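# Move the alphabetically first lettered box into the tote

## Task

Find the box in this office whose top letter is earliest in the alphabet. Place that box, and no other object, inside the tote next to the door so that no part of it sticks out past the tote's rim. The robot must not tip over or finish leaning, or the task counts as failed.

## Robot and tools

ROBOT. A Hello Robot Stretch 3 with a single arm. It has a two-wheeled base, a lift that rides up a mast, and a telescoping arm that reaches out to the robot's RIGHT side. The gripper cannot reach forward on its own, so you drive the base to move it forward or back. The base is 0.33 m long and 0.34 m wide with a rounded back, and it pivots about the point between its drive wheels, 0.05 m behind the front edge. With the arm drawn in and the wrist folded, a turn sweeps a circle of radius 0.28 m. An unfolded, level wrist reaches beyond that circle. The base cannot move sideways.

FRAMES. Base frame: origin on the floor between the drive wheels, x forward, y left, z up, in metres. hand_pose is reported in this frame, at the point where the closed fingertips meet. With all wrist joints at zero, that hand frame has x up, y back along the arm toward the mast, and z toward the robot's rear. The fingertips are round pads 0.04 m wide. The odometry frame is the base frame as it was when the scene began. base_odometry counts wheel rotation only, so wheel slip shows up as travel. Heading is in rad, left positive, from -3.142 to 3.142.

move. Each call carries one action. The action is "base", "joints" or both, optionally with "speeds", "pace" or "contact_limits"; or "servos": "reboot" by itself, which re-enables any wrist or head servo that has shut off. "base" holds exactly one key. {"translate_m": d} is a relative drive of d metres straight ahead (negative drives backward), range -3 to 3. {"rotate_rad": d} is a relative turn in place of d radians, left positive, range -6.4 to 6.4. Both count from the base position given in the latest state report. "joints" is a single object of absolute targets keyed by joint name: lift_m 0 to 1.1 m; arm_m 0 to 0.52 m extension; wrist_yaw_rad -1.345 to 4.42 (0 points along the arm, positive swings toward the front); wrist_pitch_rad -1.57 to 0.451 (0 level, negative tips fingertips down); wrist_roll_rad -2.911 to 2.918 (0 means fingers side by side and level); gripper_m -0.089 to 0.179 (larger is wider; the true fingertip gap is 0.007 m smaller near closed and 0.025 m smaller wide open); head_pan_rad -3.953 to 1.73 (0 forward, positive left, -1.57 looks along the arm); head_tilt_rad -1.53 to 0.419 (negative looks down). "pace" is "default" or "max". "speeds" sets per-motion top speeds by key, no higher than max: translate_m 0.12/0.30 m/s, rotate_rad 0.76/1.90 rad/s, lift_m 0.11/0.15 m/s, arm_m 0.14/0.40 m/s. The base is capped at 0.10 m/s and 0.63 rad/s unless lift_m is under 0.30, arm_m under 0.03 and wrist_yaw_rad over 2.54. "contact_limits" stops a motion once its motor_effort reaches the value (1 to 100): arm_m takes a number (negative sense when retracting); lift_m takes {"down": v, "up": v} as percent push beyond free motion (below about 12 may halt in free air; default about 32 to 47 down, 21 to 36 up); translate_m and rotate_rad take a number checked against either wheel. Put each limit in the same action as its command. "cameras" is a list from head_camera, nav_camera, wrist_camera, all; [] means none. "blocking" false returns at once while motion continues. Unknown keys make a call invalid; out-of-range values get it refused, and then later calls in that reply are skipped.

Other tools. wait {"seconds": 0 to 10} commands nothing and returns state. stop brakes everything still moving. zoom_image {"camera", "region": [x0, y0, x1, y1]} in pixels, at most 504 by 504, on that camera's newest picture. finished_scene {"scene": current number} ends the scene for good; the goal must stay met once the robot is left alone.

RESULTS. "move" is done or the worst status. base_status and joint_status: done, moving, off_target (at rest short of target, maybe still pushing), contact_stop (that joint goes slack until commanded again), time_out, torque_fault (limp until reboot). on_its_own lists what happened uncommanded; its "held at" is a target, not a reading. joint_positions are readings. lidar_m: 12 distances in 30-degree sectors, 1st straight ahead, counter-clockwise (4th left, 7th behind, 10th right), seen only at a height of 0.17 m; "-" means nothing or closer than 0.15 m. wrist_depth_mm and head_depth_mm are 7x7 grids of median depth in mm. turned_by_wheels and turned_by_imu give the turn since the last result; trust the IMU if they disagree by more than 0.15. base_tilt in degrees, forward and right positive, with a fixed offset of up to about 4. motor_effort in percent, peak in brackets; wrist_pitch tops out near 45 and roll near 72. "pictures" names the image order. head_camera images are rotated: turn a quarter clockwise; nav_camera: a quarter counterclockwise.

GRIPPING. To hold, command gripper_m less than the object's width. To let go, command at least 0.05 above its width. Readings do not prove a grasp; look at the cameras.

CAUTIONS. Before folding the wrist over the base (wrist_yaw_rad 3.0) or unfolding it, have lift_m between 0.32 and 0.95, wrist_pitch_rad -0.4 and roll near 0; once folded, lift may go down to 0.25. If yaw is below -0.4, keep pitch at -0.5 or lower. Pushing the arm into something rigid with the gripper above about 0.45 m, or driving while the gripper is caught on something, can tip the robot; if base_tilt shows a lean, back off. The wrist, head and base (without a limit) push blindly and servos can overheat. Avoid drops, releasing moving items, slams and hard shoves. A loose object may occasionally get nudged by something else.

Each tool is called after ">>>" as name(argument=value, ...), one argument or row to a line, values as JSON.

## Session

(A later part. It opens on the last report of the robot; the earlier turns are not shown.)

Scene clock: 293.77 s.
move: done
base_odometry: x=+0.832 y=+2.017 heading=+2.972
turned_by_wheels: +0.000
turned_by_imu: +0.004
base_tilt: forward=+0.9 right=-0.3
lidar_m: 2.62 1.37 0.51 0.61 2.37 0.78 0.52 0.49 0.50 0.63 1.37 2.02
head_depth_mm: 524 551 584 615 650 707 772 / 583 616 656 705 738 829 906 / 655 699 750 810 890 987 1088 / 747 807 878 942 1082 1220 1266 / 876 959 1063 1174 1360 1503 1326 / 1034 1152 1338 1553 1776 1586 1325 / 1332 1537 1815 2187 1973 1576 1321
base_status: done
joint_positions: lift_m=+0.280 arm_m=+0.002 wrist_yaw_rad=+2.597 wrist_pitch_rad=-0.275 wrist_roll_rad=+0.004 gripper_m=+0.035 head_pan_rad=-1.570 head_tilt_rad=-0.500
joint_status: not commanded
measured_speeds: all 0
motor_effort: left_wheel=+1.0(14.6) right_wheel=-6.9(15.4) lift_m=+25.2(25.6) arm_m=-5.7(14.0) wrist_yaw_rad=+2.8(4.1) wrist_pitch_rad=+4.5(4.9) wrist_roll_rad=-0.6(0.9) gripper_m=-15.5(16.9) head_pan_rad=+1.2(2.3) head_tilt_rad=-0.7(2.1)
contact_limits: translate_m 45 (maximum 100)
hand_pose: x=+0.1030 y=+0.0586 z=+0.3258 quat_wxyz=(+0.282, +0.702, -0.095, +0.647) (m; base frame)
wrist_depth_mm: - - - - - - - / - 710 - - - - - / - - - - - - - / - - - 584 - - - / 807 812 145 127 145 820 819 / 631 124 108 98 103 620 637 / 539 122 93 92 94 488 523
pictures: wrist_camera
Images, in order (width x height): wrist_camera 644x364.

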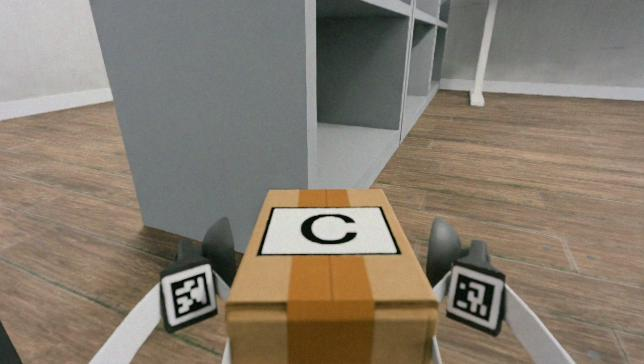

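>>> move(
  base={"rotate_rad": -1.055},
  pace="max",
  joints={"head_pan_rad": -3.2, "head_tilt_rad": -0.5},
  cameras=["head_camera"],
)

>>> move(
  base={"translate_m": -1.24},
  pace="max",
  contact_limits={"translate_m": 45},
  cameras=["head_camera"],
)

>>> move(
  base={"rotate_rad": -1.532},
  joints={"head_pan_rad": -1.57, "head_tilt_rad": -0.8},
  pace="max",
  cameras=["head_camera"],
)

Scene clock: 301.83 s.
move: done
base_odometry: x=+0.832 y=+2.017 heading=+1.918
turned_by_wheels: -1.055
turned_by_imu: -1.049
base_tilt: forward=+0.9 right=-0.2
lidar_m: 1.38 2.02 2.61 1.37 0.56 0.62 2.36 0.77 0.52 0.49 0.50 0.63
head_depth_mm: 2097 2254 2495 2627 2000 1597 1346 / 2060 2243 2466 2578 1983 1590 1334 / 2036 2202 2433 2530 1993 1599 1329 / 2020 2171 2383 2535 1982 1587 1333 / 1997 2160 2367 2468 1979 1576 1330 / 2001 2146 2356 2515 1977 1588 1327 / 1976 2090 2260 2260 1884 1574 1324
base_status: done
joint_positions: lift_m=+0.280 arm_m=+0.002 wrist_yaw_rad=+2.597 wrist_pitch_rad=-0.275 wrist_roll_rad=+0.004 gripper_m=+0.035 head_pan_rad=-3.216 head_tilt_rad=-0.500
joint_status: all done
measured_speeds: translate_m=+0.000 rotate_rad=+0.000 lift_m=+0.000 arm_m=+0.000 wrist_yaw_rad=+0.000 wrist_pitch_rad=+0.000 wrist_roll_rad=+0.000 head_pan_rad=+0.024 head_tilt_rad=+0.000
motor_effort: left_wheel=+10.0(17.6) right_wheel=-8.3(15.9) lift_m=+27.8(27.9) arm_m=-9.9(10.0) wrist_yaw_rad=+2.9(3.6) wrist_pitch_rad=+4.4(4.7) wrist_roll_rad=-0.6(0.8) gripper_m=-16.1(16.7) head_pan_rad=+2.4(4.9) head_tilt_rad=-1.4(4.0)
hand_pose: x=+0.1030 y=+0.0586 z=+0.3258 quat_wxyz=(+0.282, +0.702, -0.095, +0.647) (m; base frame)
wrist_depth_mm: - - - - - - - / - - - - - - - / - - - - - - - / - - - - - - - / 813 872 150 127 145 816 808 / 636 124 108 98 103 615 638 / 541 122 93 92 93 490 524
pictures: head_camera (sideways)
Images, in order (width x height): head_camera 896x504.

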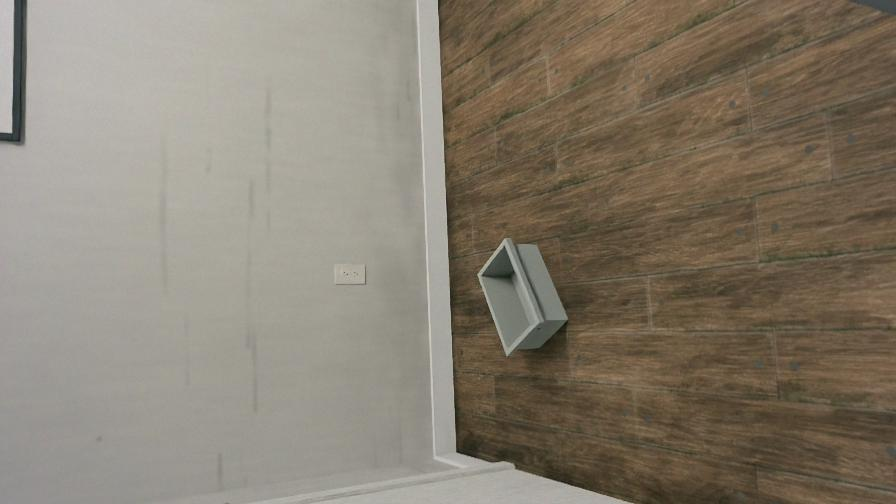

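Scene clock: 307.33 s.
move: done
base_odometry: x=+1.254 y=+0.851 heading=+1.918
turned_by_wheels: +0.000
turned_by_imu: +0.002
base_tilt: forward=+1.0 right=-0.1
lidar_m: 1.73 0.70 0.78 1.71 1.81 1.21 1.14 0.94 0.64 0.58 0.59 0.79
head_depth_mm: 983 1069 1171 1288 1444 1543 1337 / 974 1058 1152 1273 1432 1540 1325 / 964 1043 1149 1265 1408 1540 1332 / 954 1035 1136 1251 1389 1538 1335 / 947 1027 1121 1238 1375 1508 1326 / 943 1018 1110 1222 1358 1502 1326 / 935 1016 1102 1210 1349 1483 1326
base_status: done
joint_positions: lift_m=+0.280 arm_m=+0.002 wrist_yaw_rad=+2.597 wrist_pitch_rad=-0.275 wrist_roll_rad=+0.004 gripper_m=+0.035 head_pan_rad=-3.200 head_tilt_rad=-0.500
joint_status: not commanded
measured_speeds: all 0
motor_effort: left_wheel=-6.0(11.7) right_wheel=-1.0(18.1) lift_m=+30.1(30.1) arm_m=-22.7(23.8) wrist_yaw_rad=+2.6(3.4) wrist_pitch_rad=+4.4(4.8) wrist_roll_rad=-0.5(0.8) gripper_m=-15.8(16.8) head_pan_rad=+3.1(4.5) head_tilt_rad=-2.1(2.4)
contact_limits: translate_m 45 (maximum 100)
hand_pose: x=+0.1030 y=+0.0586 z=+0.3258 quat_wxyz=(+0.282, +0.702, -0.095, +0.647) (m; base frame)
wrist_depth_mm: - - - - - - - / - - - - - - - / - - - - - - - / - - - - - - - / 815 866 150 127 135 812 812 / 638 124 108 98 103 617 640 / 544 122 93 92 93 491 525
pictures: head_camera (sideways)
Images, in order (width x height): head_camera 896x504.

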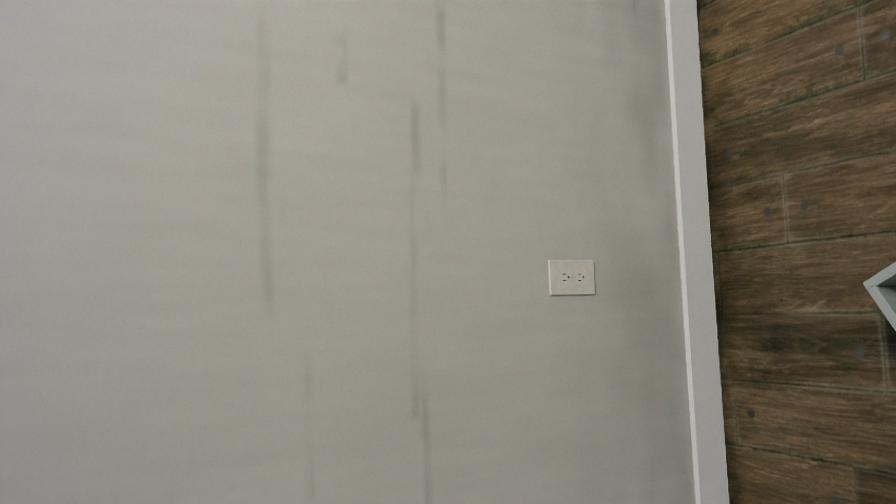

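Scene clock: 309.53 s.
move: done
base_odometry: x=+1.254 y=+0.851 heading=+0.386
turned_by_wheels: -1.532
turned_by_imu: -1.525
base_tilt: forward=+0.9 right=-0.2
lidar_m: 0.58 0.63 0.83 2.04 0.73 0.82 2.03 1.69 1.19 1.14 0.88 0.62
head_depth_mm: 980 1115 1293 1531 1488 1308 1154 / 988 1121 1300 1554 1495 1297 1151 / 989 1129 1310 1562 1490 1253 1150 / 994 1128 1315 1565 1496 1288 1155 / 995 1136 1316 1571 1493 1265 1130 / 1001 1139 1327 1589 1486 1296 1157 / 1010 1144 1334 1581 1496 1295 1144
base_status: done
joint_positions: lift_m=+0.280 arm_m=+0.002 wrist_yaw_rad=+2.597 wrist_pitch_rad=-0.275 wrist_roll_rad=+0.004 gripper_m=+0.035 head_pan_rad=-1.555 head_tilt_rad=-0.803
joint_status: all done
measured_speeds: translate_m=+0.000 rotate_rad=+0.000 lift_m=+0.000 arm_m=+0.000 wrist_yaw_rad=+0.000 wrist_pitch_rad=+0.000 wrist_roll_rad=+0.000 head_pan_rad=-0.024 head_tilt_rad=+0.000
motor_effort: left_wheel=+9.4(18.1) right_wheel=-6.8(16.0) lift_m=+30.6(31.0) arm_m=-22.8(23.8) wrist_yaw_rad=+3.0(3.4) wrist_pitch_rad=+4.6(4.9) wrist_roll_rad=-0.7(0.8) gripper_m=-16.2(16.6) head_pan_rad=-2.9(5.3) head_tilt_rad=-2.1(6.3)
hand_pose: x=+0.1030 y=+0.0586 z=+0.3258 quat_wxyz=(+0.282, +0.702, -0.095, +0.647) (m; base frame)
wrist_depth_mm: - - - - - - - / - - - - - - 413 / - - - - - - 432 / - - - - - - 448 / 810 857 150 127 135 - 471 / 634 123 108 98 102 123 484 / 545 123 93 92 93 490 508
pictures: head_camera (sideways)
Images, in order (width x height): head_camera 896x504.

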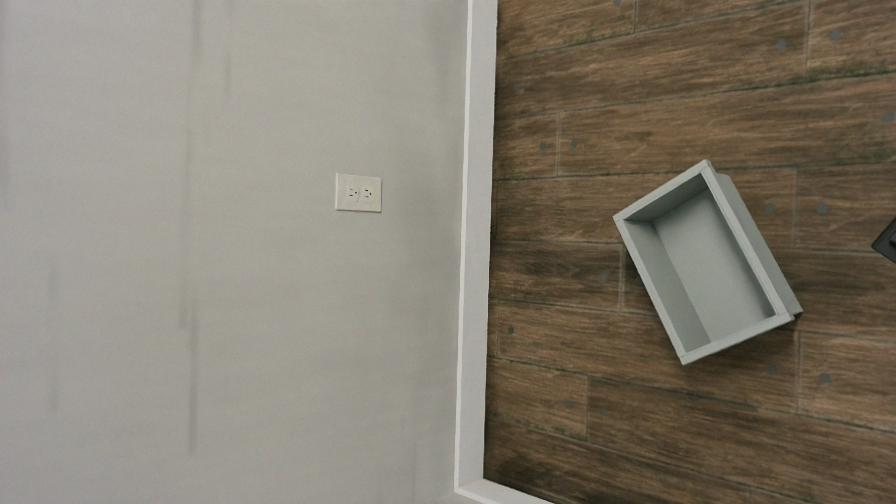

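>>> move(
  base={"translate_m": 0.09},
  joints={"lift_m": 0.5, "wrist_pitch_rad": -0.4},
  pace="max",
  cameras=[],
)

>>> move(
  joints={"wrist_yaw_rad": 0.0, "arm_m": 0.38},
  speeds={"wrist_yaw_rad": 1.5, "arm_m": 0.2},
  cameras=["wrist_camera"],
)

>>> move(
  joints={"wrist_pitch_rad": -1.545},
  speeds={"wrist_pitch_rad": 1.0},
  cameras=["wrist_camera", "head_camera"],
)

Scene clock: 326.80 s.
move: done
base_odometry: x=+1.337 y=+0.885 heading=+0.386
turned_by_wheels: +0.000
turned_by_imu: +0.001
base_tilt: forward=+1.2 right=-0.3
lidar_m: 0.49 0.54 0.71 1.74 0.75 0.83 2.03 1.69 1.19 1.13 0.75 0.53
head_depth_mm: 987 1116 1299 1549 1495 1304 1157 / 987 1117 1296 1551 1492 1275 1153 / 983 1120 1299 1544 1479 1272 1153 / 990 1126 1307 1559 1504 1265 564 / 991 1129 1308 1563 1491 1282 1152 / 998 1133 1318 1577 1489 1306 1151 / 992 1131 1317 1490 1457 1300 1154
base_status: done
joint_positions: lift_m=+0.500 arm_m=+0.002 wrist_yaw_rad=+2.598 wrist_pitch_rad=-0.422 wrist_roll_rad=+0.004 gripper_m=+0.035 head_pan_rad=-1.570 head_tilt_rad=-0.800
joint_status: all done
measured_speeds: all 0
motor_effort: left_wheel=+6.6(16.5) right_wheel=-4.1(7.5) lift_m=+29.6(33.2) arm_m=-17.9(20.2) wrist_yaw_rad=+2.6(3.2) wrist_pitch_rad=+3.9(6.6) wrist_roll_rad=-0.6(0.8) gripper_m=-15.8(16.6) head_pan_rad=-3.1(4.3) head_tilt_rad=+0.8(2.4)
hand_pose: x=+0.0946 y=+0.0447 z=+0.5117 quat_wxyz=(+0.329, +0.707, -0.043, +0.625) (m; base frame)
wrist_depth_mm: - - - - - - 340 / - - - - - - 364 / - - - - - - 387 / - - - - - - 407 / - 999 148 127 135 479 428 / 814 124 108 98 103 126 446 / 216 122 93 92 94 122 463
pictures: none
No camera images: "cameras" was empty.

Scene clock: 330.40 s.
move: done
base_odometry: x=+1.337 y=+0.885 heading=+0.386
turned_by_wheels: +0.000
turned_by_imu: +0.001
base_tilt: forward=+0.9 right=-0.1
lidar_m: 0.50 0.53 0.71 1.74 0.75 0.82 2.04 1.69 1.19 1.13 0.75 0.53
head_depth_mm: 982 1113 1297 1554 1491 1304 1154 / 985 1120 1304 1494 708 586 510 / 990 1122 1300 1426 777 1270 1152 / 980 1125 1303 1514 1496 1274 1136 / 990 1132 1309 1567 1492 1277 1153 / 996 1130 1311 1575 1505 1296 1154 / 994 1133 1317 1492 1451 1304 1154
base_status: not commanded
joint_positions: lift_m=+0.500 arm_m=+0.380 wrist_yaw_rad=+0.003 wrist_pitch_rad=-0.422 wrist_roll_rad=+0.003 gripper_m=+0.035 head_pan_rad=-1.570 head_tilt_rad=-0.800
joint_status: all done
measured_speeds: all 0
motor_effort: left_wheel=+6.6(6.8) right_wheel=-3.9(4.8) lift_m=+23.8(29.7) arm_m=+23.8(27.1) wrist_yaw_rad=-2.1(5.0) wrist_pitch_rad=+3.9(4.3) wrist_roll_rad=-0.4(0.8) gripper_m=-15.3(16.8) head_pan_rad=-2.1(4.5) head_tilt_rad=+1.6(1.8)
hand_pose: x=-0.0208 y=-0.7488 z=+0.5117 quat_wxyz=(+0.691, +0.149, -0.692, -0.148) (m; base frame)
wrist_depth_mm: - - - - - - - / - - - - - - - / - - - - - - - / - - - 167 - - - / - - 145 127 135 - - / - 121 108 98 102 123 774 / - 122 93 92 94 662 695
pictures: wrist_camera
Images, in order (width x height): wrist_camera 644x364.

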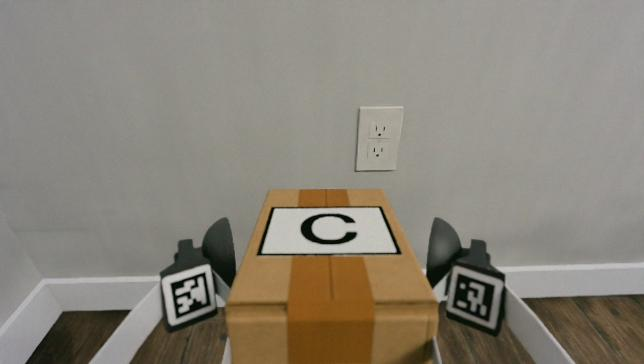

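Scene clock: 332.20 s.
move: done
base_odometry: x=+1.337 y=+0.885 heading=+0.386
turned_by_wheels: +0.000
turned_by_imu: +0.000
base_tilt: forward=+1.1 right=-0.1
lidar_m: 0.49 0.53 0.71 1.74 0.76 0.83 2.04 1.69 1.19 1.13 0.75 0.53
head_depth_mm: 979 1114 1292 1541 1492 1301 1156 / 982 1117 1296 1493 712 585 511 / 986 1117 1302 1478 763 1249 1156 / 991 1127 1309 1544 1461 1264 1136 / 990 1132 1307 1563 1486 1269 1153 / 994 1130 1314 1557 1499 1303 1153 / 992 1133 1323 1487 1452 1303 1150
base_status: not commanded
joint_positions: lift_m=+0.500 arm_m=+0.380 wrist_yaw_rad=+0.003 wrist_pitch_rad=-1.539 wrist_roll_rad=+0.003 gripper_m=+0.035 head_pan_rad=-1.570 head_tilt_rad=-0.800
joint_status: all done
measured_speeds: all 0
motor_effort: left_wheel=+6.4(6.7) right_wheel=-4.0(4.7) lift_m=+20.9(23.7) arm_m=+20.5(23.8) wrist_yaw_rad=-1.9(2.9) wrist_pitch_rad=-1.5(5.8) wrist_roll_rad=-0.4(0.7) gripper_m=-16.1(17.4) head_pan_rad=-3.1(3.8) head_tilt_rad=+0.9(2.0)
hand_pose: x=-0.0217 y=-0.5090 z=+0.3818 quat_wxyz=(+0.508, +0.492, -0.508, -0.492) (m; base frame)
wrist_depth_mm: 539 535 530 533 526 526 519 / 550 543 542 536 534 535 528 / 567 556 543 - 478 538 533 / 566 567 557 162 545 552 549 / 578 571 150 125 141 559 561 / 588 124 107 98 102 565 566 / 596 122 93 92 92 581 583
pictures: head_camera (sideways), wrist_camera
Images, in order (width x height): head_camera 896x504, wrist_camera 644x364.

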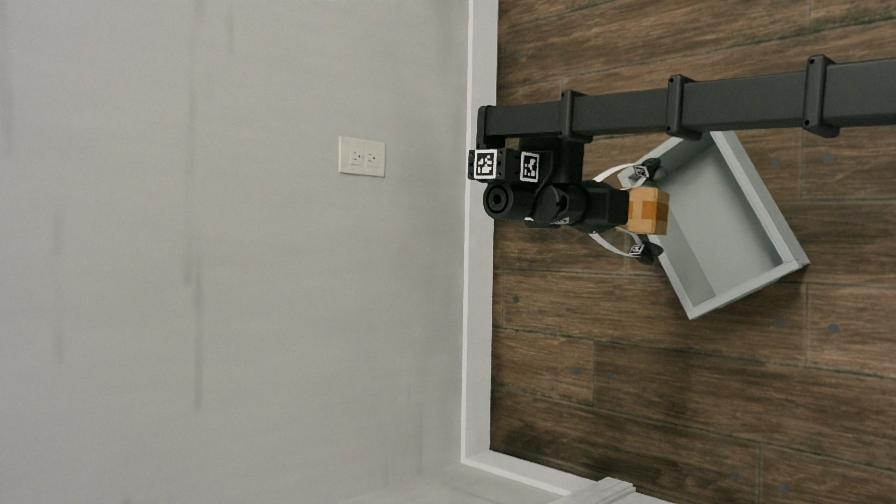

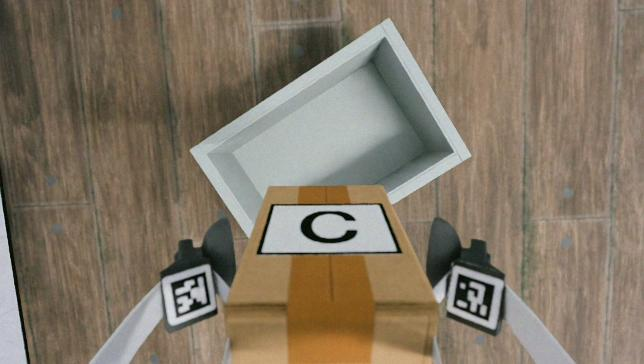

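>>> move(
  joints={"lift_m": 0.17, "arm_m": 0.396},
  contact_limits={"lift_m": {"down": 15}},
  cameras=["wrist_camera"],
)

>>> move(
  joints={"lift_m": 0.13},
  speeds={"lift_m": 0.03},
  contact_limits={"lift_m": {"down": 13}},
  cameras=["wrist_camera", "head_camera"],
)

Scene clock: 342.57 s.
move: done
base_odometry: x=+1.337 y=+0.885 heading=+0.386
turned_by_wheels: +0.000
turned_by_imu: +0.001
base_tilt: forward=+0.9 right=-0.2
lidar_m: 0.49 0.54 0.71 1.74 0.75 0.83 2.04 1.69 1.19 1.13 0.75 0.53
head_depth_mm: 990 1114 1298 1534 1496 1299 1156 / 984 1123 1300 1538 1491 1275 1139 / 989 1116 1304 1547 1498 1006 1132 / 988 1127 1307 1559 1491 1231 1141 / 988 1123 1308 1561 1486 1286 1152 / 992 1124 1309 1574 1494 1304 1154 / 996 1128 1323 1486 1446 1304 1149
base_status: not commanded
joint_positions: lift_m=+0.170 arm_m=+0.396 wrist_yaw_rad=+0.003 wrist_pitch_rad=-1.540 wrist_roll_rad=+0.003 gripper_m=+0.035 head_pan_rad=-1.570 head_tilt_rad=-0.800
joint_status: all done
measured_speeds: all 0
motor_effort: left_wheel=+6.4(6.8) right_wheel=-3.9(4.8) lift_m=+21.4(24.2) arm_m=+23.7(26.4) wrist_yaw_rad=-2.3(3.1) wrist_pitch_rad=-0.8(1.4) wrist_roll_rad=-0.4(0.6) gripper_m=-16.1(16.9) head_pan_rad=-2.7(4.2) head_tilt_rad=+1.0(2.1)
contact_limits: lift_m down 15 (down: maximum 72; up: maximum 65)
hand_pose: x=-0.0217 y=-0.5246 z=+0.0519 quat_wxyz=(+0.508, +0.492, -0.507, -0.493) (m; base frame)
wrist_depth_mm: - 101 134 197 201 185 145 / - 135 192 206 204 203 154 / 140 188 210 209 208 207 172 / 184 214 214 211 211 211 189 / 180 217 150 125 141 201 160 / 166 177 107 98 102 142 133 / 146 122 93 91 93 130 111
pictures: wrist_camera
Images, in order (width x height): wrist_camera 644x364.

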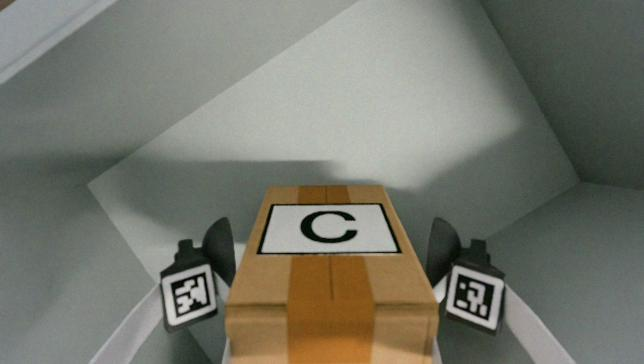

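Scene clock: 343.93 s.
move: contact_stop
base_odometry: x=+1.337 y=+0.885 heading=+0.386
turned_by_wheels: +0.000
turned_by_imu: +0.000
base_tilt: forward=+0.9 right=-0.2
lidar_m: 0.49 0.54 0.71 1.74 0.75 0.82 2.04 1.69 1.19 1.13 0.75 0.53
head_depth_mm: 986 1116 1293 1539 1501 1298 1152 / 984 1120 1306 1548 1492 1276 1135 / 987 1125 1311 1560 1493 998 1118 / 988 1122 1307 1562 1485 1238 1138 / 990 1125 1306 1556 1488 1273 1150 / 988 1136 1319 1580 1494 1303 1150 / 994 1134 1319 1485 1448 1292 1155
base_status: not commanded
joint_positions: lift_m=+0.143 arm_m=+0.396 wrist_yaw_rad=+0.001 wrist_pitch_rad=-1.541 wrist_roll_rad=+0.003 gripper_m=+0.035 head_pan_rad=-1.570 head_tilt_rad=-0.800
joint_status: lift_m contact_stop (moved -0.027 of -0.040)
measured_speeds: translate_m=+0.000 rotate_rad=+0.000 lift_m=+0.003 arm_m=+0.000 wrist_yaw_rad=+0.000 wrist_pitch_rad=+0.000 wrist_roll_rad=+0.000 head_pan_rad=+0.000 head_tilt_rad=+0.000
on_its_own: lift_m is slack since a contact_stop (your +0.130 is given up)
motor_effort: left_wheel=+6.5(6.8) right_wheel=-4.0(4.7) lift_m=+21.4(22.9) arm_m=+17.6(23.8) wrist_yaw_rad=-0.2(2.6) wrist_pitch_rad=-0.9(1.3) wrist_roll_rad=-0.1(0.6) gripper_m=-15.7(17.0) head_pan_rad=-3.6(3.7) head_tilt_rad=+0.9(1.8)
contact_limits: lift_m down 13 (down: maximum 72; up: maximum 65)
hand_pose: x=-0.0216 y=-0.5244 z=+0.0245 quat_wxyz=(+0.507, +0.492, -0.507, -0.493) (m; base frame)
wrist_depth_mm: - 104 134 177 176 174 142 / 107 133 179 180 178 177 154 / 137 182 184 182 182 181 169 / 181 188 186 184 184 182 181 / 180 191 152 124 140 185 161 / 162 172 102 97 101 148 134 / 146 116 92 91 93 127 111
pictures: head_camera (sideways), wrist_camera
Images, in order (width x height): head_camera 896x504, wrist_camera 644x364.

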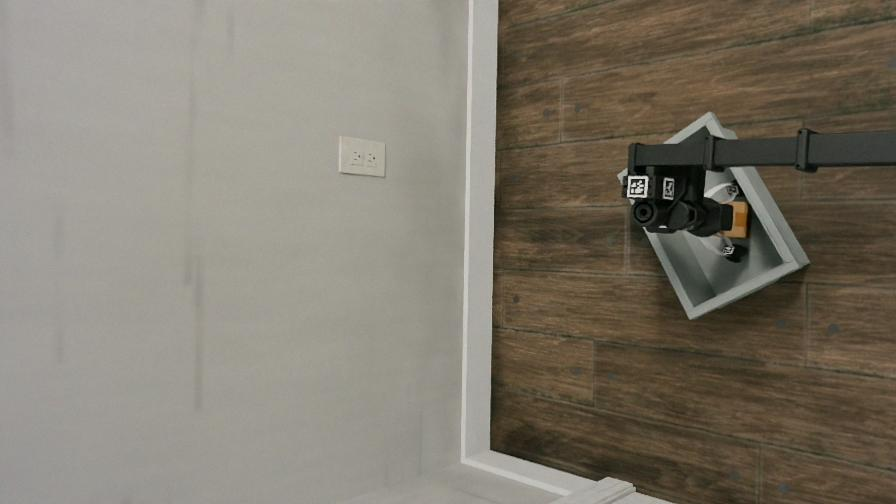

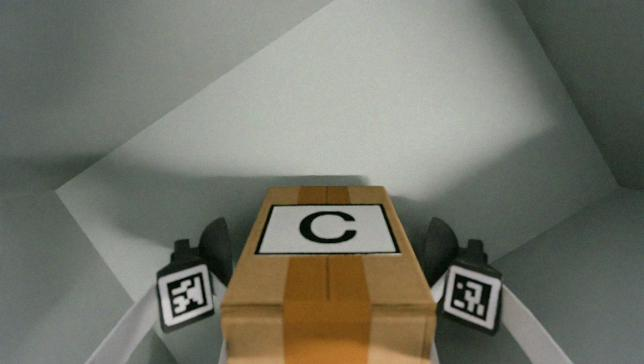

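Box rests on the tote floor. Release.

>>> move(
  joints={"gripper_m": 0.115},
  cameras=["wrist_camera"],
)

>>> move(
  joints={"lift_m": 0.42},
  cameras=["wrist_camera"],
)

Scene clock: 347.43 s.
move: done
base_odometry: x=+1.337 y=+0.885 heading=+0.386
turned_by_wheels: +0.000
turned_by_imu: +0.000
base_tilt: forward=+1.0 right=-0.3
lidar_m: 0.50 0.54 0.71 1.74 0.76 0.83 2.03 1.69 1.19 1.13 0.75 0.53
head_depth_mm: 982 1113 1294 1535 1498 1302 1149 / 983 1117 1301 1550 1489 1272 1132 / 989 1126 1306 1558 1498 997 1115 / 987 1126 1301 1566 1504 1251 1131 / 990 1125 1307 1560 1496 1278 1151 / 996 1137 1316 1567 1498 1310 1151 / 997 1133 1318 1489 1447 1298 1153
base_status: not commanded
joint_positions: lift_m=+0.143 arm_m=+0.396 wrist_yaw_rad=+0.001 wrist_pitch_rad=-1.541 wrist_roll_rad=+0.003 gripper_m=+0.115 head_pan_rad=-1.570 head_tilt_rad=-0.800
joint_status: all done
measured_speeds: all 0
on_its_own: lift_m is slack since a contact_stop (your +0.130 is given up)
motor_effort: left_wheel=+6.4(6.8) right_wheel=-4.5(4.7) lift_m=+25.6(25.9) arm_m=-21.8(23.9) wrist_yaw_rad=+0.2(0.8) wrist_pitch_rad=-1.0(1.3) wrist_roll_rad=-0.3(0.5) gripper_m=+0.7(88.1) head_pan_rad=-3.4(3.8) head_tilt_rad=+1.4(2.3)
contact_limits: lift_m down 13 (down: maximum 72; up: maximum 65)
hand_pose: x=-0.0216 y=-0.5244 z=+0.0248 quat_wxyz=(+0.507, +0.492, -0.507, -0.493) (m; base frame)
wrist_depth_mm: - 102 136 175 175 174 145 / - 135 179 179 178 177 154 / 139 183 183 182 181 180 172 / 183 187 185 184 183 182 181 / 176 189 149 97 117 184 160 / 166 126 98 97 96 126 133 / - 122 99 98 99 129 109
pictures: wrist_camera
Images, in order (width x height): wrist_camera 644x364.

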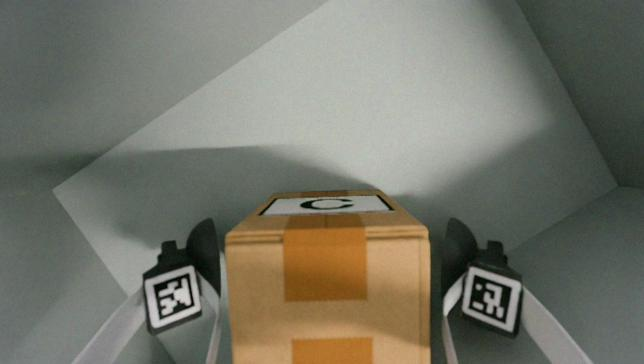

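Scene clock: 350.80 s.
move: done
base_odometry: x=+1.337 y=+0.885 heading=+0.386
turned_by_wheels: +0.000
turned_by_imu: +0.001
base_tilt: forward=+0.9 right=-0.2
lidar_m: 0.49 0.53 0.71 1.74 0.75 0.82 2.03 1.69 1.19 1.13 0.75 0.53
head_depth_mm: 983 1114 1290 1541 1495 1306 1154 / 983 1121 1298 1547 1407 683 590 / 987 1122 1303 1563 816 1276 1155 / 989 1124 1303 1559 1495 1256 1134 / 991 1124 1311 1557 1496 1282 1157 / 995 1135 1320 1557 1493 1296 1156 / 997 1130 1319 1493 1446 1294 1148
base_status: not commanded
joint_positions: lift_m=+0.420 arm_m=+0.396 wrist_yaw_rad=+0.001 wrist_pitch_rad=-1.541 wrist_roll_rad=+0.003 gripper_m=+0.115 head_pan_rad=-1.570 head_tilt_rad=-0.800
joint_status: all done
measured_speeds: all 0
motor_effort: left_wheel=+6.7(6.8) right_wheel=-4.2(4.8) lift_m=+30.1(32.2) arm_m=-10.4(22.0) wrist_yaw_rad=-0.1(1.0) wrist_pitch_rad=-0.9(1.2) wrist_roll_rad=-0.3(0.7) gripper_m=-0.6(1.2) head_pan_rad=-3.1(4.7) head_tilt_rad=+1.1(1.8)
hand_pose: x=-0.0216 y=-0.5244 z=+0.3019 quat_wxyz=(+0.507, +0.492, -0.507, -0.493) (m; base frame)
wrist_depth_mm: 457 458 452 448 446 446 442 / 463 464 461 341 378 452 452 / 475 468 358 - 400 463 460 / 477 480 - 378 405 467 465 / 491 486 151 446 432 477 472 / 500 126 359 488 486 126 482 / 504 122 501 497 492 492 488
pictures: wrist_camera
Images, in order (width x height): wrist_camera 644x364.

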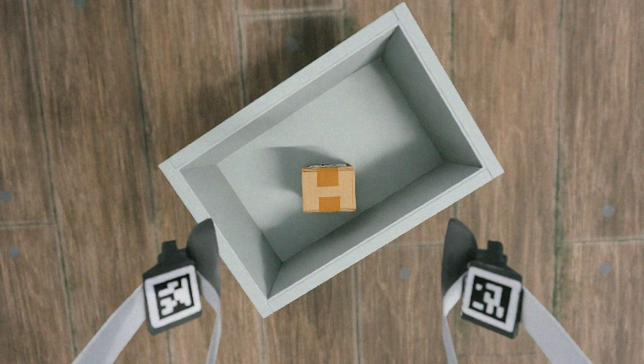

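>>> finished_scene(
  scene=2,
)

The scene is finished: the task was done.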